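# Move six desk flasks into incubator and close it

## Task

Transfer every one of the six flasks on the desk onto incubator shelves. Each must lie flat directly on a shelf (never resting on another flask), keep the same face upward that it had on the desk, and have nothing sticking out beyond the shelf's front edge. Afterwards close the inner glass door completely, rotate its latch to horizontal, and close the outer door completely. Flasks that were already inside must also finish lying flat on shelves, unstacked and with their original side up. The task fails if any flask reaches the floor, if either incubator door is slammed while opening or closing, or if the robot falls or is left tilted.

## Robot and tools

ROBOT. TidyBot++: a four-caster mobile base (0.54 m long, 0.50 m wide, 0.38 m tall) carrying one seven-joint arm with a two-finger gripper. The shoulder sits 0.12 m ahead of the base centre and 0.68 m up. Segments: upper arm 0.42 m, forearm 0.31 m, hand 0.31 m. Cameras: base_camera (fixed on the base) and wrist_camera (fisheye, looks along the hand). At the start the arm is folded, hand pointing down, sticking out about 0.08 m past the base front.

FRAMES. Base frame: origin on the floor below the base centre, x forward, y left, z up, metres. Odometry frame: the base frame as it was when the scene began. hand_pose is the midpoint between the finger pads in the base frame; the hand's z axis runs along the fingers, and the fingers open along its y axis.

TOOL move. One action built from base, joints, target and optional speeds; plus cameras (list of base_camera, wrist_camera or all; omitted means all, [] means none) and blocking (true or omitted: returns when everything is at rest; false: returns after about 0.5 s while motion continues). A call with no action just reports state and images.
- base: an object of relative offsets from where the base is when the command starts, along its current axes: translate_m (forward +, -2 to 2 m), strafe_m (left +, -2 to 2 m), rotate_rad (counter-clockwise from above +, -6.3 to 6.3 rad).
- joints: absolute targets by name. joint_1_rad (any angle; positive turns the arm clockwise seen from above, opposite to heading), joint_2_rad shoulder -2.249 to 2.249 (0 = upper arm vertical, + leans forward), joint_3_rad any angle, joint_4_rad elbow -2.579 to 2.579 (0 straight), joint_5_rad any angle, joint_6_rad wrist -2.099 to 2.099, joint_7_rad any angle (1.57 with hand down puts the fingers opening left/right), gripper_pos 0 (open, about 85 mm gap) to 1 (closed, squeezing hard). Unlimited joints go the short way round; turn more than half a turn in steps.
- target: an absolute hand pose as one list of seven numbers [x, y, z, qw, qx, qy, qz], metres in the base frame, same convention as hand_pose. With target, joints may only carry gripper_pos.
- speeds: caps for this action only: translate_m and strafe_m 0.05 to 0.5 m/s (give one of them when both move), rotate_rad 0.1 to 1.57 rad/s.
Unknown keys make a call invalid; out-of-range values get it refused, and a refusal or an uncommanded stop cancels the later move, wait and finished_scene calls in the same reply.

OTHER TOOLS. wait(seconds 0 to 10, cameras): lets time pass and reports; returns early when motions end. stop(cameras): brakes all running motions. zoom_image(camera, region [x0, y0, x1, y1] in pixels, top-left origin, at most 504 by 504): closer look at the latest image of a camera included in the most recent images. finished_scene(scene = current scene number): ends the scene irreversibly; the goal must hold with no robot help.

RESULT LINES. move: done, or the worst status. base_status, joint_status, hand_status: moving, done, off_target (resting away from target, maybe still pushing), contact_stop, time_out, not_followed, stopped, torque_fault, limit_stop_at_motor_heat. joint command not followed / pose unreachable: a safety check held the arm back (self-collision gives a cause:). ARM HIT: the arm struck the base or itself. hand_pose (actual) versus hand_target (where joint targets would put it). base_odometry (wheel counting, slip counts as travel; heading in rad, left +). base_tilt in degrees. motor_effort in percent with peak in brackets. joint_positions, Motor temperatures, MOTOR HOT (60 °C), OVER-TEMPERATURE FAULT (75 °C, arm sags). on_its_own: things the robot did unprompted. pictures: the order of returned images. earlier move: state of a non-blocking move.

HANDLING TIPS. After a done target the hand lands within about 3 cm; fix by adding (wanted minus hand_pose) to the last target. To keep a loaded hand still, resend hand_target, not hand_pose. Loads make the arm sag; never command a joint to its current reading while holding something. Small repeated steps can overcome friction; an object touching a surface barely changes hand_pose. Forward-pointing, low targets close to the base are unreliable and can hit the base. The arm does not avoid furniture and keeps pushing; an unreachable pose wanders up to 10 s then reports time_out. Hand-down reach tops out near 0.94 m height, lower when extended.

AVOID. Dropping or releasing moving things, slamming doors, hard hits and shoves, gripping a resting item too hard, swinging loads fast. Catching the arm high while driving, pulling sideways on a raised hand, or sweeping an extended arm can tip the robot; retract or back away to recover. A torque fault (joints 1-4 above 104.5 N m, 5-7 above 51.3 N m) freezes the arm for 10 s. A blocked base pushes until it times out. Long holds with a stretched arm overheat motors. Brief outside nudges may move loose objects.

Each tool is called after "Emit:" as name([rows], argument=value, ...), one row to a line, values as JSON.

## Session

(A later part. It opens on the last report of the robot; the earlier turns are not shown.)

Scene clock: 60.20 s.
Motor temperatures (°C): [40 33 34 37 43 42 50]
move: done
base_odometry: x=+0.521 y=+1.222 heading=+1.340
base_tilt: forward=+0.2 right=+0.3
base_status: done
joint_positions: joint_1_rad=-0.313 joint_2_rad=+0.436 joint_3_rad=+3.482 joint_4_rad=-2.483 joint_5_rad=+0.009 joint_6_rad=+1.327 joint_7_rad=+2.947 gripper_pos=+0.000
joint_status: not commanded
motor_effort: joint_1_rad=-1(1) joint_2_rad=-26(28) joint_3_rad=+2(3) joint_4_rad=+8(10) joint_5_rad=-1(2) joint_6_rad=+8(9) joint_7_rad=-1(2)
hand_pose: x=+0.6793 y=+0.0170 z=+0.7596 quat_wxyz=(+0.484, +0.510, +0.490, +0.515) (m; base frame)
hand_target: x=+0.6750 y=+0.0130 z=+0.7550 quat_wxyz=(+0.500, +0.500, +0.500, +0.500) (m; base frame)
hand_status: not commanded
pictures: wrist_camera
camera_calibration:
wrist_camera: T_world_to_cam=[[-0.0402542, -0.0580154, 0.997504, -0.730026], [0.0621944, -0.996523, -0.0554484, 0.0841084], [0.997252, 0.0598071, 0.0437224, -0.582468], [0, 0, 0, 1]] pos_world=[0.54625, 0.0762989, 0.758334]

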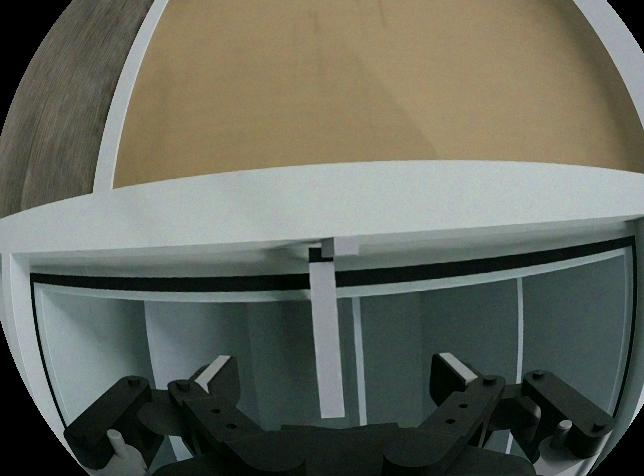

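Emit:
move(base={"translate_m": 0.11, "strafe_m": -0.016}, speeds={"translate_m": 0.08}, cameras=["wrist_camera"])

Scene clock: 63.60 s.
Motor temperatures (°C): [40 33 34 37 43 42 50]
move: done
base_odometry: x=+0.562 y=+1.326 heading=+1.340
base_tilt: forward=+0.2 right=+0.3
base_status: done
joint_positions: joint_1_rad=-0.313 joint_2_rad=+0.436 joint_3_rad=+3.482 joint_4_rad=-2.486 joint_5_rad=+0.009 joint_6_rad=+1.330 joint_7_rad=+2.947 gripper_pos=+0.000
joint_status: not commanded
motor_effort: joint_1_rad=+0(1) joint_2_rad=-26(27) joint_3_rad=+2(3) joint_4_rad=+9(10) joint_5_rad=-1(2) joint_6_rad=+8(9) joint_7_rad=-1(2)
hand_pose: x=+0.6782 y=+0.0171 z=+0.7592 quat_wxyz=(+0.484, +0.510, +0.490, +0.515) (m; base frame)
hand_target: x=+0.6750 y=+0.0130 z=+0.7550 quat_wxyz=(+0.500, +0.500, +0.500, +0.500) (m; base frame)
hand_status: not commanded
pictures: wrist_camera
camera_calibration:
wrist_camera: T_world_to_cam=[[-0.0399555, -0.0579026, 0.997522, -0.729955], [0.062274, -0.996523, -0.0553502, 0.0840423], [0.997259, 0.0599082, 0.0434224, -0.581142], [0, 0, 0, 1]] pos_world=[0.545149, 0.0762989, 0.758033]

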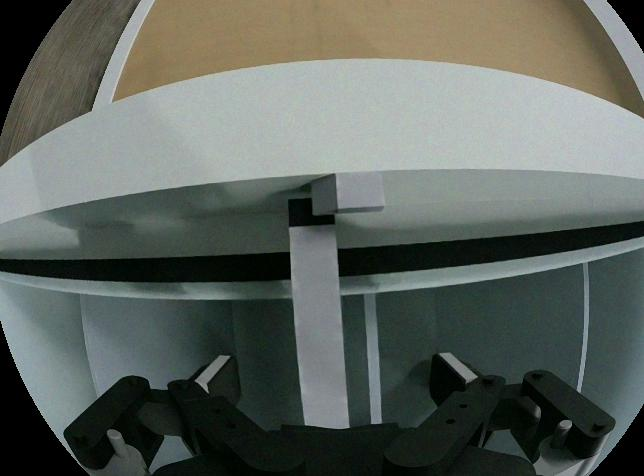

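Emit:
move(joints={"gripper_pos": 0.83}, cameras=["wrist_camera"])

Scene clock: 64.97 s.
Motor temperatures (°C): [40 33 34 37 43 42 50]
move: done
base_odometry: x=+0.561 y=+1.325 heading=+1.340
base_tilt: forward=+0.2 right=+0.3
base_status: not commanded
joint_positions: joint_1_rad=-0.319 joint_2_rad=+0.435 joint_3_rad=+3.482 joint_4_rad=-2.523 joint_5_rad=+0.009 joint_6_rad=+1.360 joint_7_rad=+2.954 gripper_pos=+0.823
joint_status: all done
motor_effort: joint_1_rad=+2(2) joint_2_rad=-21(27) joint_3_rad=+3(5) joint_4_rad=+13(18) joint_5_rad=-2(3) joint_6_rad=+6(11) joint_7_rad=-3(3)
hand_pose: x=+0.6666 y=+0.0198 z=+0.7548 quat_wxyz=(+0.483, +0.509, +0.494, +0.513) (m; base frame)
hand_target: x=+0.6750 y=+0.0130 z=+0.7550 quat_wxyz=(+0.500, +0.500, +0.500, +0.500) (m; base frame)
hand_status: not commanded
pictures: wrist_camera
camera_calibration:
wrist_camera: T_world_to_cam=[[-0.0331341, -0.0518873, 0.998103, -0.730944], [0.0672207, -0.996506, -0.0495728, 0.0795648], [0.997188, 0.0654507, 0.0365062, -0.564381], [0, 0, 0, 1]] pos_world=[0.533226, 0.0782992, 0.754105]

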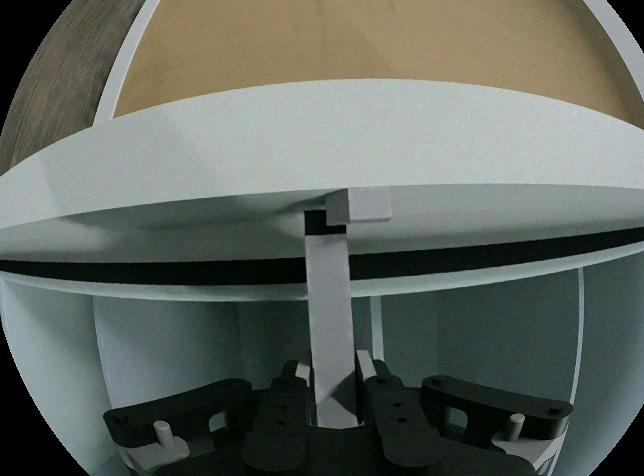

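Emit:
move(base={"translate_m": -0.008}, joints={"joint_7_rad": 3.4, "gripper_pos": 0.87}, cameras=["wrist_camera"])

Scene clock: 66.33 s.
Motor temperatures (°C): [40 33 34 37 43 42 50]
move: done
base_odometry: x=+0.559 y=+1.317 heading=+1.341
base_tilt: forward=+0.2 right=+0.3
base_status: done
joint_positions: joint_1_rad=-0.320 joint_2_rad=+0.440 joint_3_rad=+3.484 joint_4_rad=-2.506 joint_5_rad=+0.009 joint_6_rad=+1.359 joint_7_rad=+3.347 gripper_pos=+0.844
joint_status: all done
motor_effort: joint_1_rad=+2(2) joint_2_rad=-20(28) joint_3_rad=+4(4) joint_4_rad=+6(14) joint_5_rad=-1(2) joint_6_rad=+5(11) joint_7_rad=+0(4)
hand_pose: x=+0.6723 y=+0.0205 z=+0.7587 quat_wxyz=(+0.578, +0.399, +0.581, +0.411) (m; base frame)
hand_target: x=+0.6750 y=+0.0130 z=+0.7550 quat_wxyz=(+0.592, +0.387, +0.592, +0.387) (m; base frame)
hand_status: not commanded
pictures: wrist_camera
camera_calibration:
wrist_camera: T_world_to_cam=[[-0.0521583, 0.336277, 0.940318, -0.685964], [0.0662456, -0.93836, 0.339252, -0.215506], [0.996439, 0.0799867, 0.0266664, -0.56257], [0, 0, 0, 1]] pos_world=[0.539064, 0.0734503, 0.733136]

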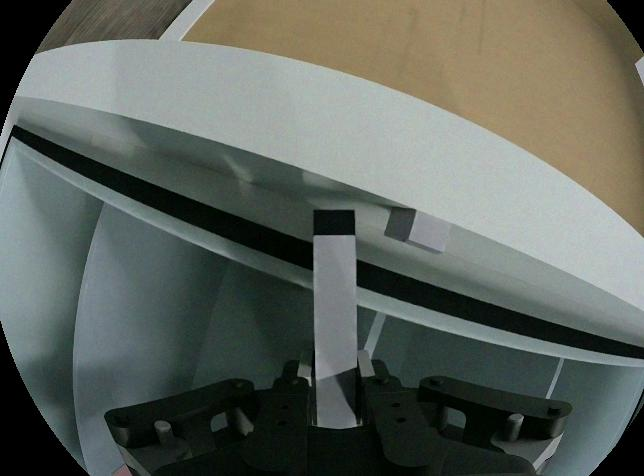

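Emit:
move(joints={"joint_7_rad": 3.9}, cameras=[])

Emit:
move(joints={"joint_7_rad": 4.4}, cameras=[])

Emit:
move(joints={"joint_7_rad": 4.65}, cameras=["wrist_camera"])

Scene clock: 67.73 s.
Motor temperatures (°C): [40 33 34 37 43 42 50]
move: done
base_odometry: x=+0.559 y=+1.317 heading=+1.341
base_tilt: forward=+0.2 right=+0.3
base_status: not commanded
joint_positions: joint_1_rad=-0.325 joint_2_rad=+0.432 joint_3_rad=+3.484 joint_4_rad=-2.506 joint_5_rad=+0.009 joint_6_rad=+1.361 joint_7_rad=+3.844 gripper_pos=+0.844
joint_status: all done
motor_effort: joint_1_rad=+4(4) joint_2_rad=-18(20) joint_3_rad=+5(5) joint_4_rad=+5(7) joint_5_rad=-1(2) joint_6_rad=+3(6) joint_7_rad=+0(2)
hand_pose: x=+0.6718 y=+0.0232 z=+0.7632 quat_wxyz=(+0.663, +0.241, +0.659, +0.260) (m; base frame)
hand_target: x=+0.6750 y=+0.0130 z=+0.7550 quat_wxyz=(+0.669, +0.228, +0.669, +0.228) (m; base frame)
hand_status: not commanded
pictures: none
No camera images: "cameras" was empty.

Scene clock: 69.00 s.
Motor temperatures (°C): [40 33 34 37 43 42 50]
move: done
base_odometry: x=+0.559 y=+1.317 heading=+1.341
base_tilt: forward=+0.2 right=+0.3
base_status: not commanded
joint_positions: joint_1_rad=-0.334 joint_2_rad=+0.432 joint_3_rad=+3.484 joint_4_rad=-2.504 joint_5_rad=+0.009 joint_6_rad=+1.366 joint_7_rad=+4.346 gripper_pos=+0.844
joint_status: all done
motor_effort: joint_1_rad=+5(6) joint_2_rad=-17(17) joint_3_rad=+6(6) joint_4_rad=+4(6) joint_5_rad=-3(3) joint_6_rad=+2(4) joint_7_rad=+0(1)
hand_pose: x=+0.6720 y=+0.0285 z=+0.7660 quat_wxyz=(+0.709, +0.066, +0.696, +0.092) (m; base frame)
hand_target: x=+0.6750 y=+0.0130 z=+0.7550 quat_wxyz=(+0.705, +0.056, +0.705, +0.056) (m; base frame)
hand_status: not commanded
pictures: none
No camera images: "cameras" was empty.

Scene clock: 69.97 s.
Motor temperatures (°C): [40 33 34 37 43 42 50]
move: done
base_odometry: x=+0.559 y=+1.317 heading=+1.341
base_tilt: forward=+0.2 right=+0.3
base_status: not commanded
joint_positions: joint_1_rad=-0.339 joint_2_rad=+0.432 joint_3_rad=+3.484 joint_4_rad=-2.504 joint_5_rad=+0.009 joint_6_rad=+1.367 joint_7_rad=+4.601 gripper_pos=+0.844
joint_status: all done
motor_effort: joint_1_rad=+5(6) joint_2_rad=-18(18) joint_3_rad=+6(7) joint_4_rad=+4(6) joint_5_rad=-2(4) joint_6_rad=+3(3) joint_7_rad=+2(3)
hand_pose: x=+0.6719 y=+0.0313 z=+0.7663 quat_wxyz=(+0.715, -0.025, +0.698, +0.002) (m; base frame)
hand_target: x=+0.6750 y=+0.0130 z=+0.7550 quat_wxyz=(+0.706, -0.033, +0.706, -0.033) (m; base frame)
hand_status: not commanded
pictures: wrist_camera
camera_calibration:
wrist_camera: T_world_to_cam=[[-0.078495, 0.996565, -0.0263817, 0.0410562], [0.0268582, 0.0285677, 0.999231, -0.717501], [0.996553, 0.0777261, -0.0290084, -0.520595], [0, 0, 0, 1]] pos_world=[0.541293, 0.0200459, 0.70293]

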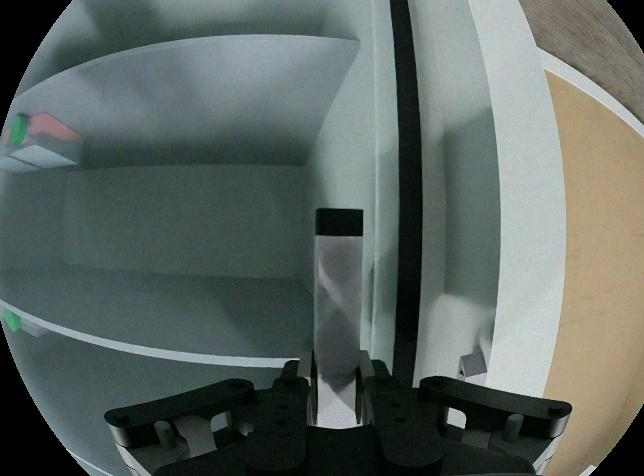

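Emit:
move(base={"translate_m": -0.048, "strafe_m": -0.086, "rotate_rad": 0.12}, speeds={"translate_m": 0.1, "rotate_rad": 0.12}, cameras=["wrist_camera"])

Scene clock: 72.10 s.
Motor temperatures (°C): [40 33 34 37 43 42 50]
move: done
base_odometry: x=+0.632 y=+1.251 heading=+1.461
base_tilt: forward=+0.2 right=+0.3
base_status: done
joint_positions: joint_1_rad=-0.343 joint_2_rad=+0.432 joint_3_rad=+3.486 joint_4_rad=-2.503 joint_5_rad=+0.006 joint_6_rad=+1.367 joint_7_rad=+4.601 gripper_pos=+0.844
joint_status: not commanded
motor_effort: joint_1_rad=+5(8) joint_2_rad=-22(23) joint_3_rad=+6(10) joint_4_rad=+8(10) joint_5_rad=-1(5) joint_6_rad=+7(8) joint_7_rad=+2(3)
hand_pose: x=+0.6719 y=+0.0317 z=+0.7665 quat_wxyz=(+0.715, -0.024, +0.698, +0.002) (m; base frame)
hand_target: x=+0.6750 y=+0.0130 z=+0.7550 quat_wxyz=(+0.706, -0.033, +0.706, -0.033) (m; base frame)
hand_status: not commanded
pictures: wrist_camera
camera_calibration:
wrist_camera: T_world_to_cam=[[-0.0779928, 0.996598, -0.0266225, 0.0404589], [0.0264579, 0.0287635, 0.999236, -0.717407], [0.996603, 0.0772288, -0.0286112, -0.520926], [0, 0, 0, 1]] pos_world=[0.541293, 0.0205444, 0.703032]

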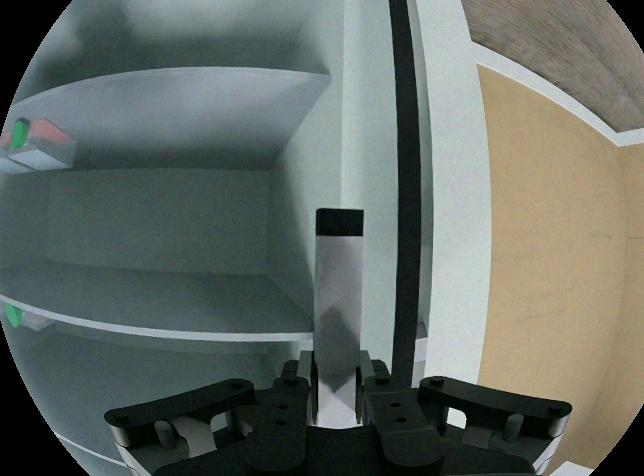

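Door moves. Continue.

Emit:
move(base={"translate_m": -0.048, "strafe_m": -0.086, "rotate_rad": 0.12}, speeds={"translate_m": 0.1, "rotate_rad": 0.12}, cameras=[])

Emit:
move(base={"translate_m": -0.048, "strafe_m": -0.086, "rotate_rad": 0.12}, speeds={"translate_m": 0.1, "rotate_rad": 0.12}, cameras=["wrist_camera"])

Scene clock: 73.80 s.
Motor temperatures (°C): [40 33 34 37 43 42 50]
move: done
base_odometry: x=+0.713 y=+1.194 heading=+1.582
base_tilt: forward=+0.2 right=+0.3
base_status: done
joint_positions: joint_1_rad=-0.354 joint_2_rad=+0.432 joint_3_rad=+3.485 joint_4_rad=-2.504 joint_5_rad=+0.003 joint_6_rad=+1.367 joint_7_rad=+4.601 gripper_pos=+0.844
joint_status: not commanded
motor_effort: joint_1_rad=+7(10) joint_2_rad=-22(25) joint_3_rad=+8(11) joint_4_rad=+8(11) joint_5_rad=-2(6) joint_6_rad=+6(9) joint_7_rad=+1(2)
hand_pose: x=+0.6715 y=+0.0373 z=+0.7665 quat_wxyz=(+0.716, -0.027, +0.698, +0.006) (m; base frame)
hand_target: x=+0.6750 y=+0.0130 z=+0.7550 quat_wxyz=(+0.706, -0.033, +0.706, -0.033) (m; base frame)
hand_status: not commanded
pictures: none
No camera images: "cameras" was empty.

Scene clock: 75.30 s.
Motor temperatures (°C): [40 33 34 37 43 42 50]
move: done
base_odometry: x=+0.799 y=+1.147 heading=+1.703
base_tilt: forward=+0.2 right=+0.3
base_status: done
joint_positions: joint_1_rad=-0.362 joint_2_rad=+0.432 joint_3_rad=+3.481 joint_4_rad=-2.504 joint_5_rad=+0.002 joint_6_rad=+1.367 joint_7_rad=+4.601 gripper_pos=+0.844
joint_status: not commanded
motor_effort: joint_1_rad=+9(11) joint_2_rad=-22(24) joint_3_rad=+9(12) joint_4_rad=+8(10) joint_5_rad=-3(7) joint_6_rad=+5(9) joint_7_rad=+1(1)
hand_pose: x=+0.6710 y=+0.0433 z=+0.7664 quat_wxyz=(+0.715, -0.030, +0.698, +0.010) (m; base frame)
hand_target: x=+0.6750 y=+0.0130 z=+0.7550 quat_wxyz=(+0.706, -0.033, +0.706, -0.033) (m; base frame)
hand_status: not commanded
pictures: wrist_camera
camera_calibration:
wrist_camera: T_world_to_cam=[[-0.0975149, 0.99495, -0.0237753, 0.0398863], [0.0260461, 0.0264323, 0.999311, -0.717308], [0.994893, 0.0968285, -0.0284921, -0.520716], [0, 0, 0, 1]] pos_world=[0.540629, 0.0296953, 0.702926]

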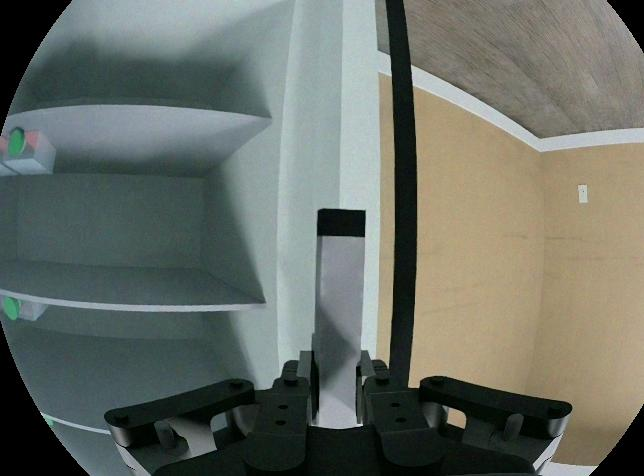

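Emit:
move(base={"translate_m": -0.049, "strafe_m": -0.074, "rotate_rad": 0.12}, speeds={"translate_m": 0.1, "rotate_rad": 0.12}, cameras=["base_camera"])

Emit:
move(base={"translate_m": -0.049, "strafe_m": -0.074, "rotate_rad": 0.12}, speeds={"translate_m": 0.1, "rotate_rad": 0.12}, cameras=["base_camera","wrist_camera"])

Scene clock: 76.97 s.
Motor temperatures (°C): [40 33 34 37 43 42 50]
move: done
base_odometry: x=+0.879 y=+1.108 heading=+1.823
base_tilt: forward=+0.2 right=+0.3
base_status: done
joint_positions: joint_1_rad=-0.356 joint_2_rad=+0.432 joint_3_rad=+3.480 joint_4_rad=-2.504 joint_5_rad=-0.001 joint_6_rad=+1.367 joint_7_rad=+4.601 gripper_pos=+0.844
joint_status: not commanded
motor_effort: joint_1_rad=+5(11) joint_2_rad=-23(24) joint_3_rad=+6(12) joint_4_rad=+8(12) joint_5_rad=-1(6) joint_6_rad=+7(8) joint_7_rad=+0(1)
hand_pose: x=+0.6712 y=+0.0393 z=+0.7664 quat_wxyz=(+0.716, -0.027, +0.698, +0.007) (m; base frame)
hand_target: x=+0.6750 y=+0.0130 z=+0.7550 quat_wxyz=(+0.706, -0.033, +0.706, -0.033) (m; base frame)
hand_status: not commanded
pictures: base_camera

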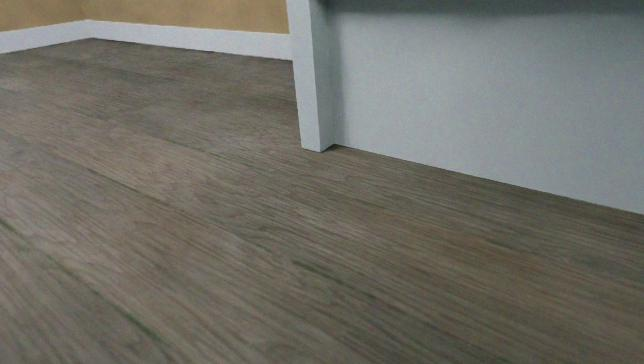

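Scene clock: 79.93 s.
Motor temperatures (°C): [40 33 34 37 43 42 50]
move: time_out
base_odometry: x=+0.962 y=+1.080 heading=+1.938
base_tilt: forward=+0.2 right=+0.3
base_status: translate_m time_out (by the wheels' count: -0.048 of -0.049); strafe_m time_out (by the wheels' count: -0.073 of -0.074); rotate_rad time_out (by the wheels' count: +0.115 of +0.120)
joint_positions: joint_1_rad=-0.349 joint_2_rad=+0.432 joint_3_rad=+3.482 joint_4_rad=-2.504 joint_5_rad=+0.003 joint_6_rad=+1.367 joint_7_rad=+4.601 gripper_pos=+0.844
joint_status: not commanded
motor_effort: joint_1_rad=+3(11) joint_2_rad=-24(26) joint_3_rad=+5(12) joint_4_rad=+9(12) joint_5_rad=-2(7) joint_6_rad=+8(9) joint_7_rad=+0(1)
hand_pose: x=+0.6716 y=+0.0356 z=+0.7665 quat_wxyz=(+0.716, -0.026, +0.698, +0.005) (m; base frame)
hand_target: x=+0.6750 y=+0.0130 z=+0.7550 quat_wxyz=(+0.706, -0.033, +0.706, -0.033) (m; base frame)
hand_status: not commanded
pictures: base_camera, wrist_camera
camera_calibration:
wrist_camera: T_world_to_cam=[[-0.0837176, 0.996198, -0.0241207, 0.0385745], [0.0259839, 0.0263798, 0.999314, -0.71713], [0.996151, 0.0830334, -0.0280935, -0.521147], [0, 0, 0, 1]] pos_world=[0.541005, 0.0237626, 0.702928]

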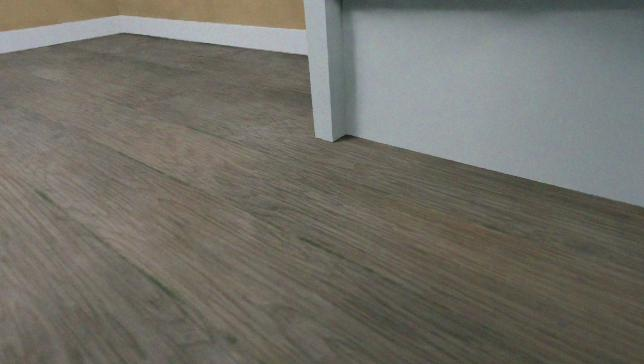

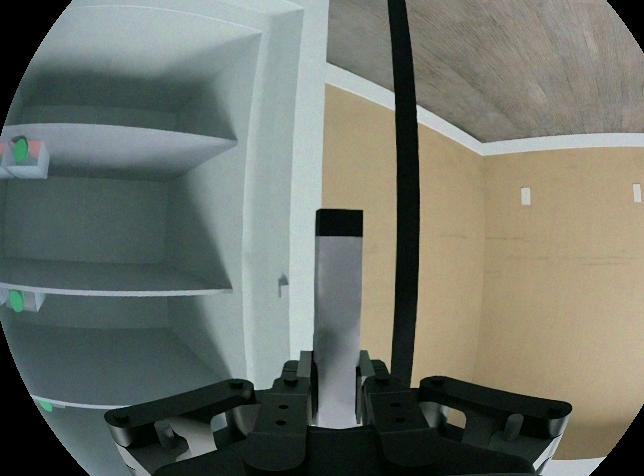

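Emit:
move(joints={"gripper_pos": 0.3}, cameras=[])

Emit:
move(base={"translate_m": -0.25}, speeds={"translate_m": 0.15}, cameras=["wrist_camera"])

Scene clock: 81.27 s.
Motor temperatures (°C): [40 33 34 37 43 42 50]
move: done
base_odometry: x=+0.962 y=+1.080 heading=+1.938
base_tilt: forward=+0.2 right=+0.3
base_status: not commanded
joint_positions: joint_1_rad=-0.336 joint_2_rad=+0.432 joint_3_rad=+3.486 joint_4_rad=-2.504 joint_5_rad=+0.003 joint_6_rad=+1.367 joint_7_rad=+4.607 gripper_pos=+0.300
joint_status: all done
motor_effort: joint_1_rad=+0(4) joint_2_rad=-25(26) joint_3_rad=+2(5) joint_4_rad=+8(10) joint_5_rad=-1(2) joint_6_rad=+9(9) joint_7_rad=+0(1)
hand_pose: x=+0.6721 y=+0.0270 z=+0.7666 quat_wxyz=(+0.716, -0.022, +0.698, -0.003) (m; base frame)
hand_target: x=+0.6750 y=+0.0130 z=+0.7550 quat_wxyz=(+0.706, -0.033, +0.706, -0.033) (m; base frame)
hand_status: not commanded
pictures: none
No camera images: "cameras" was empty.

Scene clock: 83.57 s.
Motor temperatures (°C): [40 33 34 37 43 42 50]
move: done
base_odometry: x=+1.051 y=+0.846 heading=+1.938
base_tilt: forward=+0.2 right=+0.3
base_status: done
joint_positions: joint_1_rad=-0.336 joint_2_rad=+0.434 joint_3_rad=+3.486 joint_4_rad=-2.504 joint_5_rad=+0.003 joint_6_rad=+1.367 joint_7_rad=+4.607 gripper_pos=+0.300
joint_status: not commanded
motor_effort: joint_1_rad=-1(2) joint_2_rad=-26(27) joint_3_rad=+2(3) joint_4_rad=+8(10) joint_5_rad=-1(2) joint_6_rad=+9(9) joint_7_rad=-1(2)
hand_pose: x=+0.6722 y=+0.0270 z=+0.7655 quat_wxyz=(+0.715, -0.023, +0.699, -0.003) (m; base frame)
hand_target: x=+0.6750 y=+0.0130 z=+0.7550 quat_wxyz=(+0.706, -0.033, +0.706, -0.033) (m; base frame)
hand_status: not commanded
pictures: wrist_camera
camera_calibration:
wrist_camera: T_world_to_cam=[[-0.0676572, 0.997209, -0.0315793, 0.0420469], [0.0278536, 0.0335274, 0.99905, -0.717217], [0.99732, 0.0667133, -0.0300442, -0.520044], [0, 0, 0, 1]] pos_world=[0.541472, 0.0168107, 0.702239]

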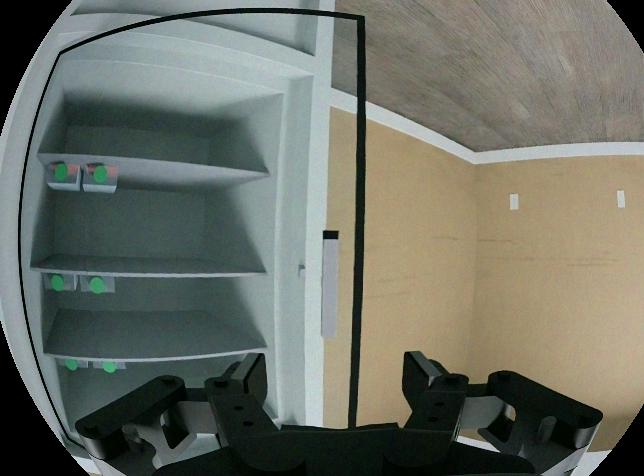

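Emit:
move(base={"translate_m": -0.25}, cameras=[])

Emit:
move(base={"rotate_rad": -0.597}, target=[0.7, 0.0, 0.97, 0.5, 0.5, 0.5, 0.5], cameras=["wrist_camera"])

Scene clock: 85.57 s.
Motor temperatures (°C): [40 33 34 37 43 42 50]
move: done
base_odometry: x=+1.141 y=+0.613 heading=+1.938
base_tilt: forward=+0.2 right=+0.3
base_status: done
joint_positions: joint_1_rad=-0.336 joint_2_rad=+0.435 joint_3_rad=+3.486 joint_4_rad=-2.504 joint_5_rad=+0.003 joint_6_rad=+1.367 joint_7_rad=+4.607 gripper_pos=+0.300
joint_status: not commanded
motor_effort: joint_1_rad=+0(1) joint_2_rad=-25(27) joint_3_rad=+2(3) joint_4_rad=+9(10) joint_5_rad=+0(1) joint_6_rad=+9(9) joint_7_rad=-1(1)
hand_pose: x=+0.6724 y=+0.0270 z=+0.7647 quat_wxyz=(+0.715, -0.023, +0.699, -0.004) (m; base frame)
hand_target: x=+0.6750 y=+0.0130 z=+0.7550 quat_wxyz=(+0.706, -0.033, +0.706, -0.033) (m; base frame)
hand_status: not commanded
pictures: none
No camera images: "cameras" was empty.

Scene clock: 87.97 s.
Motor temperatures (°C): [40 33 34 37 43 42 50]
move: off_target
base_odometry: x=+1.141 y=+0.613 heading=+1.345
base_tilt: forward=+0.2 right=+0.3
base_status: done
joint_positions: joint_1_rad=-0.005 joint_2_rad=-0.014 joint_3_rad=+3.028 joint_4_rad=-2.080 joint_5_rad=+0.031 joint_6_rad=+0.479 joint_7_rad=+3.170 gripper_pos=+0.300
joint_status: not commanded
motor_effort: joint_1_rad=+12(25) joint_2_rad=-19(28) joint_3_rad=+13(26) joint_4_rad=+21(22) joint_5_rad=-4(19) joint_6_rad=+9(12) joint_7_rad=-1(2)
hand_pose: x=+0.6948 y=+0.0749 z=+0.9482 quat_wxyz=(+0.477, +0.454, +0.549, +0.514) (m; base frame)
hand_target: x=+0.7000 y=+0.0000 z=+0.9700 quat_wxyz=(+0.500, +0.500, +0.500, +0.500) (m; base frame)
hand_status: off_target (0.078 m and 8.4 deg from the pose sent, 0.209 m and 92.2 deg at the start)
pictures: wrist_camera
camera_calibration:
wrist_camera: T_world_to_cam=[[-0.0313541, 0.0468946, 0.998408, -0.929046], [0.183763, -0.981601, 0.0518761, -0.0360806], [0.98247, 0.185096, 0.0221597, -0.588273], [0, 0, 0, 1]] pos_world=[0.555462, 0.117038, 0.942474]

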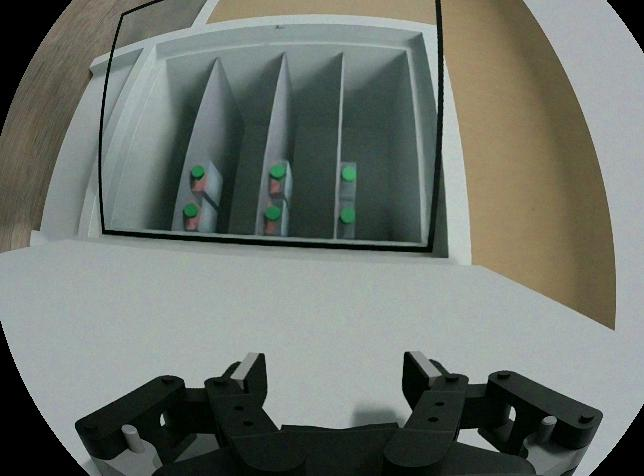

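Emit:
move(base={"strafe_m": 0.83, "translate_m": -0.1}, cameras=[])

Emit:
move(base={"rotate_rad": -0.005}, target=[0.7, 0.0, 0.97, 0.5, 0.5, 0.5, 0.5], cameras=["wrist_camera"])

Scene clock: 91.17 s.
Motor temperatures (°C): [40 33 34 37 43 42 50]
move: done
base_odometry: x=+0.310 y=+0.702 heading=+1.344
base_tilt: forward=+0.2 right=+0.3
base_status: done
joint_positions: joint_1_rad=+0.079 joint_2_rad=-0.014 joint_3_rad=+3.064 joint_4_rad=-2.070 joint_5_rad=+0.031 joint_6_rad=+0.477 joint_7_rad=+3.168 gripper_pos=+0.300
joint_status: not commanded
motor_effort: joint_1_rad=-1(12) joint_2_rad=-21(22) joint_3_rad=+0(12) joint_4_rad=+19(21) joint_5_rad=+1(3) joint_6_rad=+9(10) joint_7_rad=-1(2)
hand_pose: x=+0.7014 y=+0.0052 z=+0.9530 quat_wxyz=(+0.508, +0.485, +0.519, +0.487) (m; base frame)
hand_target: x=+0.7000 y=+0.0000 z=+0.9700 quat_wxyz=(+0.500, +0.500, +0.500, +0.500) (m; base frame)
hand_status: not commanded
pictures: none
No camera images: "cameras" was empty.

Scene clock: 91.63 s.
Motor temperatures (°C): [40 33 34 37 43 42 50]
move: done
base_odometry: x=+0.310 y=+0.702 heading=+1.340
base_tilt: forward=+0.2 right=+0.3
base_status: done
joint_positions: joint_1_rad=+0.079 joint_2_rad=-0.014 joint_3_rad=+3.064 joint_4_rad=-2.070 joint_5_rad=+0.031 joint_6_rad=+0.477 joint_7_rad=+3.168 gripper_pos=+0.300
joint_status: not commanded
motor_effort: joint_1_rad=-1(2) joint_2_rad=-21(21) joint_3_rad=+0(2) joint_4_rad=+19(20) joint_5_rad=+0(1) joint_6_rad=+9(9) joint_7_rad=-1(1)
hand_pose: x=+0.7014 y=+0.0052 z=+0.9530 quat_wxyz=(+0.508, +0.485, +0.519, +0.487) (m; base frame)
hand_target: x=+0.7000 y=+0.0000 z=+0.9700 quat_wxyz=(+0.500, +0.500, +0.500, +0.500) (m; base frame)
hand_status: done (0.018 m and 3.3 deg from the pose sent, 0.018 m and 3.3 deg at the start)
pictures: wrist_camera
camera_calibration:
wrist_camera: T_world_to_cam=[[-0.0322504, 0.047802, 0.998336, -0.929741], [0.064355, -0.996684, 0.0498018, -0.0202119], [0.997406, 0.065854, 0.0290672, -0.598367], [0, 0, 0, 1]] pos_world=[0.56813, 0.0637034, 0.946594]

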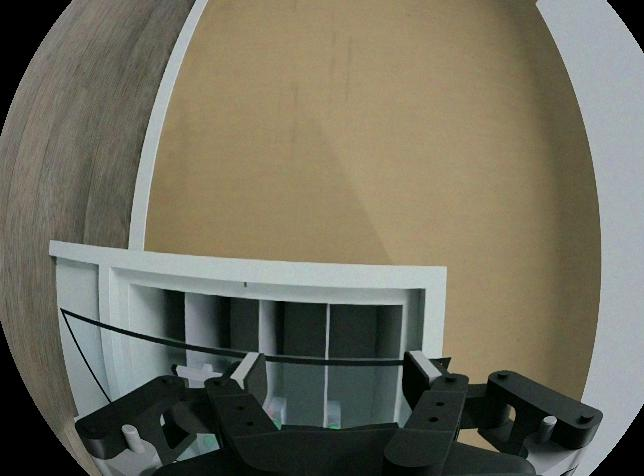

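Emit:
move(base={"strafe_m": 0.02, "translate_m": 0.36}, speeds={"translate_m": 0.25}, joints={"gripper_pos": 1}, cameras=["wrist_camera"])

Scene clock: 94.20 s.
Motor temperatures (°C): [40 33 34 37 43 42 50]
move: done
base_odometry: x=+0.373 y=+1.057 heading=+1.340
base_tilt: forward=+0.2 right=+0.3
base_status: done
joint_positions: joint_1_rad=+0.079 joint_2_rad=-0.019 joint_3_rad=+3.064 joint_4_rad=-2.068 joint_5_rad=+0.031 joint_6_rad=+0.476 joint_7_rad=+3.168 gripper_pos=+0.999
joint_status: all done
motor_effort: joint_1_rad=-1(1) joint_2_rad=-20(23) joint_3_rad=+0(1) joint_4_rad=+19(20) joint_5_rad=+0(1) joint_6_rad=+9(9) joint_7_rad=-1(2)
hand_pose: x=+0.7003 y=+0.0053 z=+0.9570 quat_wxyz=(+0.510, +0.483, +0.517, +0.489) (m; base frame)
hand_target: x=+0.7000 y=+0.0000 z=+0.9700 quat_wxyz=(+0.500, +0.500, +0.500, +0.500) (m; base frame)
hand_status: not commanded
pictures: wrist_camera
camera_calibration:
wrist_camera: T_world_to_cam=[[-0.038776, 0.0482033, 0.998085, -0.928972], [0.0640124, -0.996664, 0.0506216, -0.0207901], [0.997195, 0.0658527, 0.0355611, -0.603527], [0, 0, 0, 1]] pos_world=[0.567144, 0.0638026, 0.949707]

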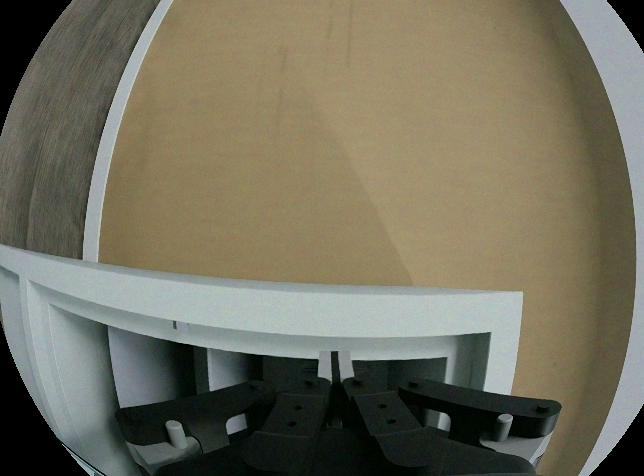

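Emit:
move(base={"strafe_m": -0.2, "translate_m": -0.12}, speeds={"translate_m": 0.1}, cameras=["wrist_camera"])

Scene clock: 97.30 s.
Motor temperatures (°C): [40 33 34 37 43 42 50]
move: done
base_odometry: x=+0.540 y=+0.894 heading=+1.340
base_tilt: forward=+0.2 right=+0.3
base_status: done
joint_positions: joint_1_rad=+0.079 joint_2_rad=-0.020 joint_3_rad=+3.064 joint_4_rad=-2.068 joint_5_rad=+0.031 joint_6_rad=+0.475 joint_7_rad=+3.168 gripper_pos=+0.999
joint_status: not commanded
motor_effort: joint_1_rad=+0(3) joint_2_rad=-20(23) joint_3_rad=+0(2) joint_4_rad=+20(20) joint_5_rad=+0(1) joint_6_rad=+9(9) joint_7_rad=-1(2)
hand_pose: x=+0.7002 y=+0.0053 z=+0.9575 quat_wxyz=(+0.510, +0.483, +0.517, +0.489) (m; base frame)
hand_target: x=+0.7000 y=+0.0000 z=+0.9700 quat_wxyz=(+0.500, +0.500, +0.500, +0.500) (m; base frame)
hand_status: not commanded
pictures: wrist_camera
camera_calibration:
wrist_camera: T_world_to_cam=[[-0.0393783, 0.0482728, 0.998058, -0.929017], [0.0638853, -0.996667, 0.0507261, -0.0208251], [0.99718, 0.0657587, 0.0361631, -0.603901], [0, 0, 0, 1]] pos_world=[0.566945, 0.0638023, 0.950108]

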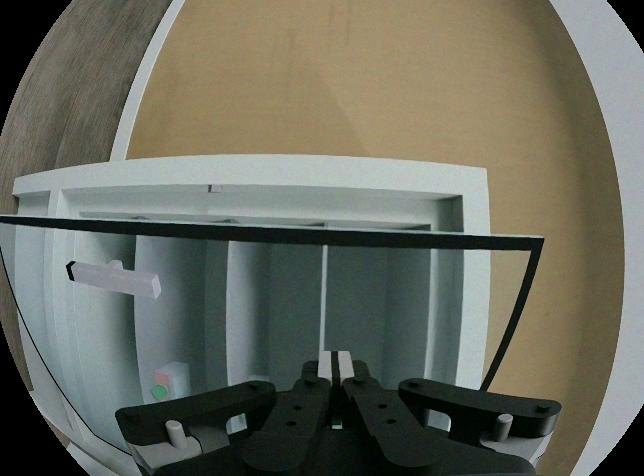

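Emit:
move(base={"strafe_m": 0.21}, speeds={"strafe_m": 0.25}, cameras=[])

Emit:
move(base={"translate_m": 0.2}, speeds={"translate_m": 0.25}, cameras=[])

Emit:
move(base={"strafe_m": -0.15, "translate_m": -0.03}, speeds={"strafe_m": 0.1}, cameras=["wrist_camera"])

Scene clock: 99.30 s.
Motor temperatures (°C): [40 33 34 37 43 42 50]
move: done
base_odometry: x=+0.336 y=+0.942 heading=+1.340
base_tilt: forward=+0.2 right=+0.3
base_status: done
joint_positions: joint_1_rad=+0.079 joint_2_rad=-0.020 joint_3_rad=+3.064 joint_4_rad=-2.068 joint_5_rad=+0.031 joint_6_rad=+0.475 joint_7_rad=+3.168 gripper_pos=+0.999
joint_status: not commanded
motor_effort: joint_1_rad=-1(3) joint_2_rad=-21(22) joint_3_rad=+0(2) joint_4_rad=+20(20) joint_5_rad=+0(1) joint_6_rad=+9(9) joint_7_rad=-1(2)
hand_pose: x=+0.7002 y=+0.0053 z=+0.9575 quat_wxyz=(+0.510, +0.483, +0.517, +0.489) (m; base frame)
hand_target: x=+0.7000 y=+0.0000 z=+0.9700 quat_wxyz=(+0.500, +0.500, +0.500, +0.500) (m; base frame)
hand_status: not commanded
pictures: none
No camera images: "cameras" was empty.

Scene clock: 100.93 s.
Motor temperatures (°C): [40 33 34 37 43 42 50]
move: done
base_odometry: x=+0.381 y=+1.137 heading=+1.340
base_tilt: forward=+0.2 right=+0.3
base_status: done
joint_positions: joint_1_rad=+0.079 joint_2_rad=-0.022 joint_3_rad=+3.064 joint_4_rad=-2.067 joint_5_rad=+0.031 joint_6_rad=+0.474 joint_7_rad=+3.168 gripper_pos=+0.999
joint_status: not commanded
motor_effort: joint_1_rad=+0(1) joint_2_rad=-21(24) joint_3_rad=+0(1) joint_4_rad=+18(21) joint_5_rad=+0(1) joint_6_rad=+9(9) joint_7_rad=-1(2)
hand_pose: x=+0.6998 y=+0.0053 z=+0.9589 quat_wxyz=(+0.511, +0.483, +0.517, +0.489) (m; base frame)
hand_target: x=+0.7000 y=+0.0000 z=+0.9700 quat_wxyz=(+0.500, +0.500, +0.500, +0.500) (m; base frame)
hand_status: not commanded
pictures: none
No camera images: "cameras" was empty.

Scene clock: 102.93 s.
Motor temperatures (°C): [40 33 34 37 43 42 50]
move: done
base_odometry: x=+0.521 y=+1.074 heading=+1.340
base_tilt: forward=+0.2 right=+0.3
base_status: done
joint_positions: joint_1_rad=+0.055 joint_2_rad=-0.024 joint_3_rad=+3.049 joint_4_rad=-2.067 joint_5_rad=+0.031 joint_6_rad=+0.472 joint_7_rad=+3.165 gripper_pos=+0.999
joint_status: not commanded
motor_effort: joint_1_rad=+5(9) joint_2_rad=-20(22) joint_3_rad=+6(10) joint_4_rad=+21(22) joint_5_rad=-1(2) joint_6_rad=+9(10) joint_7_rad=-1(2)
hand_pose: x=+0.6985 y=+0.0279 z=+0.9592 quat_wxyz=(+0.500, +0.474, +0.525, +0.499) (m; base frame)
hand_target: x=+0.7000 y=+0.0000 z=+0.9700 quat_wxyz=(+0.500, +0.500, +0.500, +0.500) (m; base frame)
hand_status: not commanded
pictures: wrist_camera
camera_calibration:
wrist_camera: T_world_to_cam=[[-0.0423347, 0.0438868, 0.998139, -0.929771], [0.102369, -0.993586, 0.0480285, -0.0225972], [0.993845, 0.104212, 0.0375705, -0.603933], [0, 0, 0, 1]] pos_world=[0.563168, 0.0812894, 0.951816]

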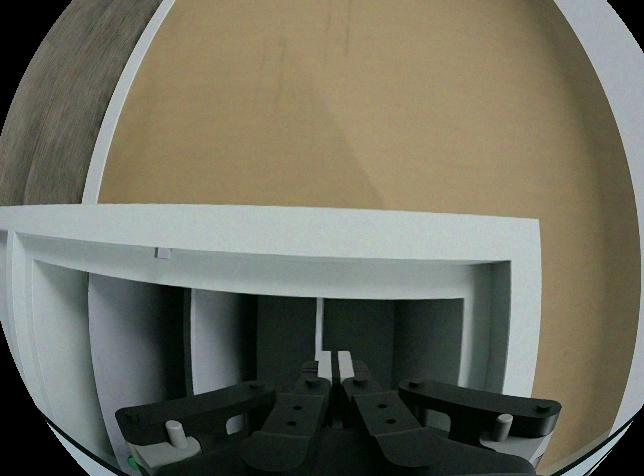

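Emit:
move(base={"strafe_m": -0.11, "translate_m": -0.07}, speeds={"strafe_m": 0.1}, cameras=["wrist_camera"])

Emit:
move(base={"strafe_m": -0.13, "translate_m": -0.08}, speeds={"strafe_m": 0.1}, cameras=["wrist_camera"])

Scene clock: 104.97 s.
Motor temperatures (°C): [40 33 34 37 43 42 50]
move: done
base_odometry: x=+0.612 y=+0.980 heading=+1.340
base_tilt: forward=+0.2 right=+0.3
base_status: done
joint_positions: joint_1_rad=-0.001 joint_2_rad=-0.030 joint_3_rad=+2.992 joint_4_rad=-2.067 joint_5_rad=+0.031 joint_6_rad=+0.461 joint_7_rad=+3.159 gripper_pos=+0.999
joint_status: not commanded
motor_effort: joint_1_rad=+15(20) joint_2_rad=-18(22) joint_3_rad=+16(21) joint_4_rad=+23(27) joint_5_rad=-4(6) joint_6_rad=+11(12) joint_7_rad=+0(1)
hand_pose: x=+0.6893 y=+0.0936 z=+0.9588 quat_wxyz=(+0.469, +0.445, +0.552, +0.526) (m; base frame)
hand_target: x=+0.7000 y=+0.0000 z=+0.9700 quat_wxyz=(+0.500, +0.500, +0.500, +0.500) (m; base frame)
hand_status: not commanded
pictures: wrist_camera
camera_calibration:
wrist_camera: T_world_to_cam=[[-0.0409357, 0.0362608, 0.998504, -0.933286], [0.214007, -0.975831, 0.0442111, -0.0313939], [0.975974, 0.215497, 0.0321862, -0.594476], [0, 0, 0, 1]] pos_world=[0.548707, 0.131314, 0.952411]

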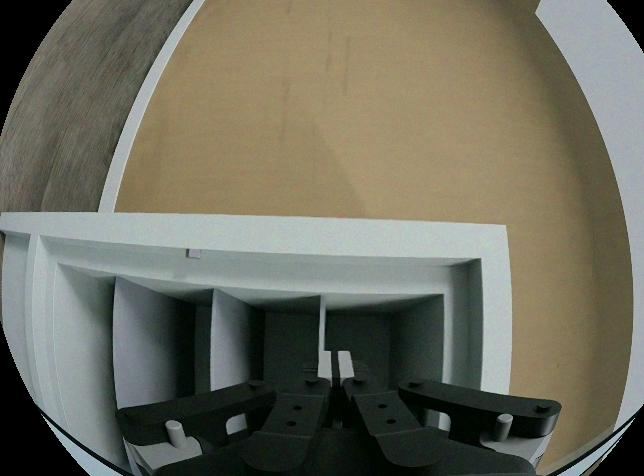

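Scene clock: 107.03 s.
Motor temperatures (°C): [40 33 34 37 43 42 50]
move: done
base_odometry: x=+0.720 y=+0.873 heading=+1.341
base_tilt: forward=+0.2 right=+0.3
base_status: done
joint_positions: joint_1_rad=-0.041 joint_2_rad=-0.047 joint_3_rad=+2.948 joint_4_rad=-2.078 joint_5_rad=+0.031 joint_6_rad=+0.450 joint_7_rad=+3.155 gripper_pos=+0.999
joint_status: not commanded
motor_effort: joint_1_rad=+25(28) joint_2_rad=-12(19) joint_3_rad=+27(29) joint_4_rad=+28(31) joint_5_rad=-6(8) joint_6_rad=+13(14) joint_7_rad=+1(1)
hand_pose: x=+0.6724 y=+0.1408 z=+0.9585 quat_wxyz=(+0.446, +0.423, +0.572, +0.544) (m; base frame)
hand_target: x=+0.7000 y=+0.0000 z=+0.9700 quat_wxyz=(+0.500, +0.500, +0.500, +0.500) (m; base frame)
hand_status: not commanded
pictures: wrist_camera
camera_calibration:
wrist_camera: T_world_to_cam=[[-0.0391302, 0.0347708, 0.998629, -0.93648], [0.295083, -0.954421, 0.044794, -0.0397752], [0.95467, 0.296431, 0.0270864, -0.580416], [0, 0, 0, 1]] pos_world=[0.529198, 0.166653, 0.952699]

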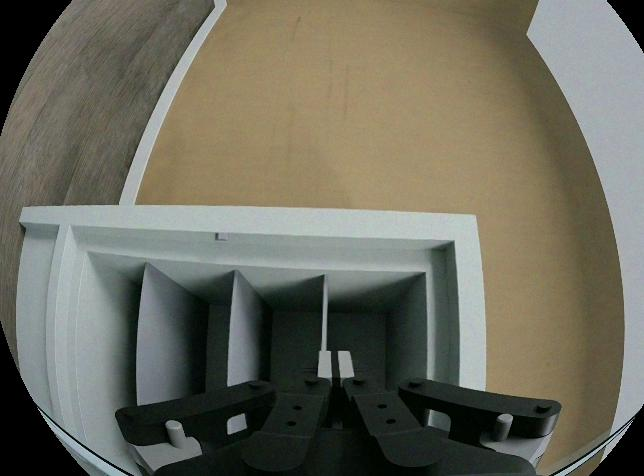

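Emit:
move(base={"strafe_m": -0.15, "translate_m": -0.06}, speeds={"strafe_m": 0.1}, cameras=[])

Emit:
move(base={"strafe_m": -0.15, "translate_m": -0.05}, speeds={"strafe_m": 0.1}, cameras=["wrist_camera","base_camera"])

Scene clock: 109.43 s.
Motor temperatures (°C): [40 33 34 37 43 42 50]
move: done
base_odometry: x=+0.853 y=+0.780 heading=+1.341
base_tilt: forward=+0.2 right=+0.3
base_status: done
joint_positions: joint_1_rad=-0.063 joint_2_rad=-0.082 joint_3_rad=+2.920 joint_4_rad=-2.106 joint_5_rad=+0.031 joint_6_rad=+0.441 joint_7_rad=+3.152 gripper_pos=+0.999
joint_status: not commanded
motor_effort: joint_1_rad=+28(33) joint_2_rad=-5(13) joint_3_rad=+30(35) joint_4_rad=+33(36) joint_5_rad=-8(9) joint_6_rad=+14(16) joint_7_rad=+1(2)
hand_pose: x=+0.6510 y=+0.1664 z=+0.9582 quat_wxyz=(+0.433, +0.407, +0.584, +0.552) (m; base frame)
hand_target: x=+0.7000 y=+0.0000 z=+0.9700 quat_wxyz=(+0.500, +0.500, +0.500, +0.500) (m; base frame)
hand_status: not commanded
pictures: none
No camera images: "cameras" was empty.

Scene clock: 111.63 s.
Motor temperatures (°C): [40 33 34 37 43 42 50]
move: done
base_odometry: x=+0.988 y=+0.697 heading=+1.341
base_tilt: forward=+0.2 right=+0.3
base_status: done
joint_positions: joint_1_rad=-0.033 joint_2_rad=-0.112 joint_3_rad=+2.941 joint_4_rad=-2.130 joint_5_rad=+0.031 joint_6_rad=+0.433 joint_7_rad=+3.152 gripper_pos=+0.999
joint_status: not commanded
motor_effort: joint_1_rad=+19(32) joint_2_rad=+2(6) joint_3_rad=+22(34) joint_4_rad=+39(41) joint_5_rad=-6(9) joint_6_rad=+16(17) joint_7_rad=+1(2)
hand_pose: x=+0.6477 y=+0.1370 z=+0.9578 quat_wxyz=(+0.448, +0.422, +0.575, +0.539) (m; base frame)
hand_target: x=+0.7000 y=+0.0000 z=+0.9700 quat_wxyz=(+0.500, +0.500, +0.500, +0.500) (m; base frame)
hand_status: not commanded
pictures: base_camera, wrist_camera
camera_calibration:
wrist_camera: T_world_to_cam=[[-0.0361264, 0.0460033, 0.998288, -0.939721], [0.29223, -0.95479, 0.0545741, -0.0434754], [0.955666, 0.293701, 0.0210496, -0.550238], [0, 0, 0, 1]] pos_world=[0.5046, 0.163326, 0.952067]

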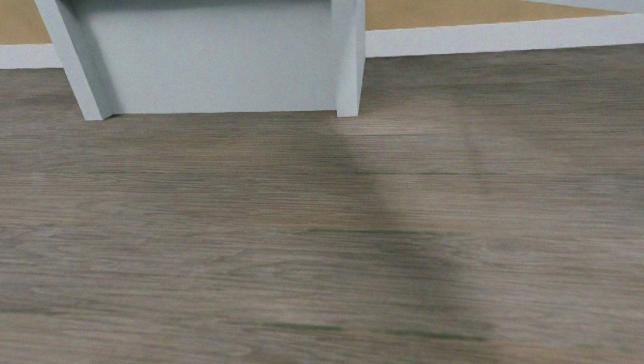

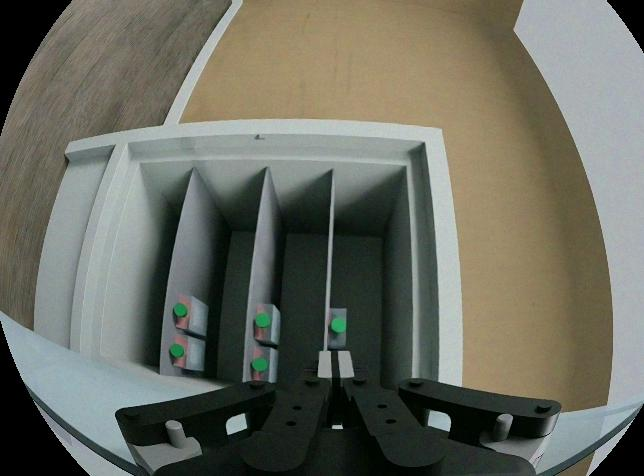

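Emit:
move(base={"strafe_m": -0.15, "translate_m": 0.0}, speeds={"strafe_m": 0.1}, cameras=[])

Emit:
move(base={"strafe_m": -0.07, "translate_m": 0.03}, speeds={"strafe_m": 0.08}, cameras=["wrist_camera"])

Scene clock: 113.87 s.
Motor temperatures (°C): [40 33 34 37 43 42 50]
move: done
base_odometry: x=+1.133 y=+0.663 heading=+1.342
base_tilt: forward=+0.2 right=+0.3
base_status: done
joint_positions: joint_1_rad=-0.048 joint_2_rad=-0.119 joint_3_rad=+2.937 joint_4_rad=-2.132 joint_5_rad=+0.032 joint_6_rad=+0.424 joint_7_rad=+3.151 gripper_pos=+0.999
joint_status: not commanded
motor_effort: joint_1_rad=+26(28) joint_2_rad=-4(10) joint_3_rad=+28(31) joint_4_rad=+31(45) joint_5_rad=-7(8) joint_6_rad=+13(18) joint_7_rad=+1(1)
hand_pose: x=+0.6426 y=+0.1471 z=+0.9577 quat_wxyz=(+0.442, +0.416, +0.580, +0.542) (m; base frame)
hand_target: x=+0.7000 y=+0.0000 z=+0.9700 quat_wxyz=(+0.500, +0.500, +0.500, +0.500) (m; base frame)
hand_status: not commanded
pictures: none
No camera images: "cameras" was empty.

Scene clock: 115.30 s.
Motor temperatures (°C): [40 33 34 37 43 42 50]
move: done
base_odometry: x=+1.208 y=+0.676 heading=+1.342
base_tilt: forward=+0.1 right=+0.3
base_status: done
joint_positions: joint_1_rad=-0.107 joint_2_rad=-0.131 joint_3_rad=+2.872 joint_4_rad=-2.141 joint_5_rad=+0.035 joint_6_rad=+0.423 joint_7_rad=+3.147 gripper_pos=+0.999
joint_status: not commanded
motor_effort: joint_1_rad=+38(40) joint_2_rad=+8(8) joint_3_rad=+42(44) joint_4_rad=+40(43) joint_5_rad=-10(11) joint_6_rad=+16(17) joint_7_rad=+2(2)
hand_pose: x=+0.6148 y=+0.2117 z=+0.9572 quat_wxyz=(+0.411, +0.377, +0.607, +0.566) (m; base frame)
hand_target: x=+0.7000 y=+0.0000 z=+0.9700 quat_wxyz=(+0.500, +0.500, +0.500, +0.500) (m; base frame)
hand_status: not commanded
pictures: wrist_camera
camera_calibration:
wrist_camera: T_world_to_cam=[[-0.0430811, 0.0530387, 0.997663, -0.940407], [0.425619, -0.902466, 0.0663569, -0.0669105], [0.903877, 0.427483, 0.0163049, -0.532676], [0, 0, 0, 1]] pos_world=[0.469438, 0.217204, 0.951335]

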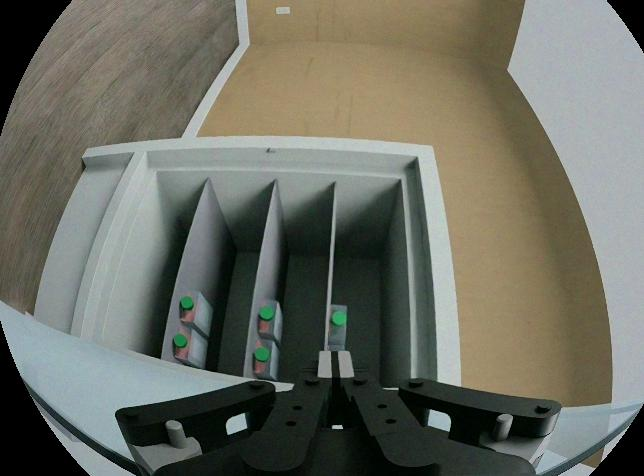

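Emit:
move(base={"strafe_m": 0.25, "translate_m": 0.0}, speeds={"strafe_m": 0.2}, cameras=["wrist_camera"])

Scene clock: 117.50 s.
Motor temperatures (°C): [40 33 34 37 43 42 50]
move: done
base_odometry: x=+0.964 y=+0.732 heading=+1.342
base_tilt: forward=+0.2 right=+0.3
base_status: done
joint_positions: joint_1_rad=+0.037 joint_2_rad=-0.114 joint_3_rad=+3.020 joint_4_rad=-2.126 joint_5_rad=+0.035 joint_6_rad=+0.418 joint_7_rad=+3.147 gripper_pos=+0.999
joint_status: not commanded
motor_effort: joint_1_rad=+10(37) joint_2_rad=-5(15) joint_3_rad=+12(41) joint_4_rad=+32(48) joint_5_rad=-2(9) joint_6_rad=+13(20) joint_7_rad=-1(2)
hand_pose: x=+0.6626 y=+0.0553 z=+0.9577 quat_wxyz=(+0.482, +0.467, +0.542, +0.505) (m; base frame)
hand_target: x=+0.7000 y=+0.0000 z=+0.9700 quat_wxyz=(+0.500, +0.500, +0.500, +0.500) (m; base frame)
hand_status: not commanded
pictures: wrist_camera
camera_calibration:
wrist_camera: T_world_to_cam=[[-0.0207044, 0.0426286, 0.998876, -0.945991], [0.149319, -0.987753, 0.0452489, -0.020485], [0.988572, 0.150088, 0.0140856, -0.547607], [0, 0, 0, 1]] pos_world=[0.524822, 0.102281, 0.953569]

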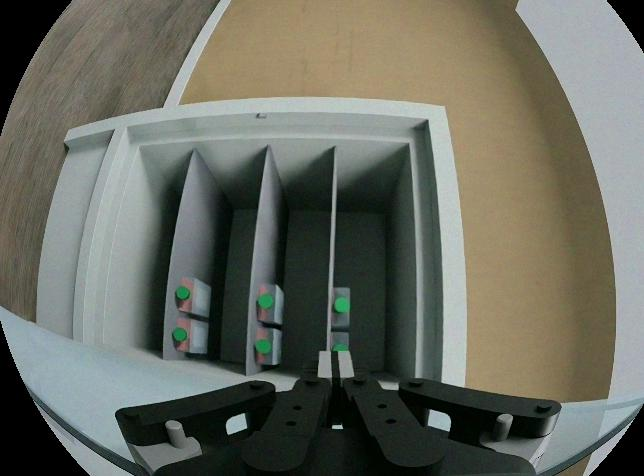

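Emit:
move(base={"strafe_m": 0.12, "translate_m": -0.1}, speeds={"strafe_m": 0.2}, cameras=[])

Emit:
move(base={"translate_m": -0.3}, cameras=["wrist_camera"])

Scene clock: 119.17 s.
Motor temperatures (°C): [40 33 34 37 43 42 50]
move: done
base_odometry: x=+0.824 y=+0.662 heading=+1.342
base_tilt: forward=+0.2 right=+0.3
base_status: done
joint_positions: joint_1_rad=+0.074 joint_2_rad=-0.045 joint_3_rad=+3.060 joint_4_rad=-2.059 joint_5_rad=+0.035 joint_6_rad=+0.421 joint_7_rad=+3.147 gripper_pos=+0.999
joint_status: not commanded
motor_effort: joint_1_rad=+0(10) joint_2_rad=-20(22) joint_3_rad=+0(12) joint_4_rad=+19(31) joint_5_rad=+0(2) joint_6_rad=+9(13) joint_7_rad=-2(2)
hand_pose: x=+0.6942 y=+0.0110 z=+0.9603 quat_wxyz=(+0.499, +0.490, +0.521, +0.490) (m; base frame)
hand_target: x=+0.7000 y=+0.0000 z=+0.9700 quat_wxyz=(+0.500, +0.500, +0.500, +0.500) (m; base frame)
hand_status: not commanded
pictures: none
No camera images: "cameras" was empty.

Scene clock: 121.07 s.
Motor temperatures (°C): [40 33 34 37 43 42 50]
move: done
base_odometry: x=+0.756 y=+0.370 heading=+1.342
base_tilt: forward=+0.2 right=+0.3
base_status: done
joint_positions: joint_1_rad=+0.074 joint_2_rad=-0.044 joint_3_rad=+3.060 joint_4_rad=-2.059 joint_5_rad=+0.035 joint_6_rad=+0.421 joint_7_rad=+3.147 gripper_pos=+0.999
joint_status: not commanded
motor_effort: joint_1_rad=+0(1) joint_2_rad=-20(23) joint_3_rad=+0(1) joint_4_rad=+19(21) joint_5_rad=+1(1) joint_6_rad=+9(10) joint_7_rad=-1(2)
hand_pose: x=+0.6944 y=+0.0110 z=+0.9599 quat_wxyz=(+0.499, +0.490, +0.521, +0.489) (m; base frame)
hand_target: x=+0.7000 y=+0.0000 z=+0.9700 quat_wxyz=(+0.500, +0.500, +0.500, +0.500) (m; base frame)
hand_status: not commanded
pictures: wrist_camera
camera_calibration:
wrist_camera: T_world_to_cam=[[-0.0183698, 0.0337901, 0.99926, -0.947499], [0.0735626, -0.996674, 0.035055, -0.00653558], [0.997121, 0.0741521, 0.015823, -0.579176], [0, 0, 0, 1]] pos_world=[0.560584, 0.0684494, 0.956192]

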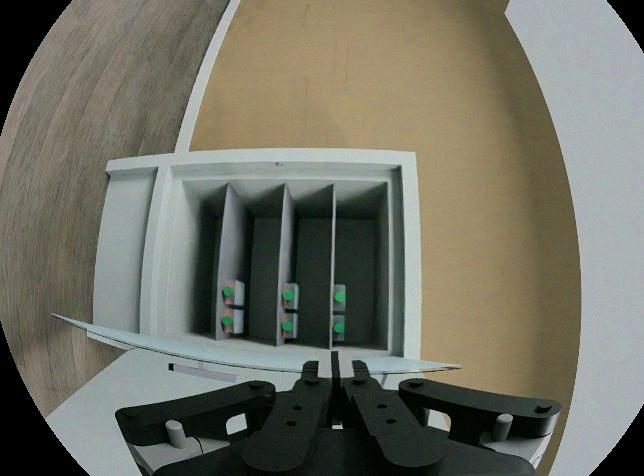

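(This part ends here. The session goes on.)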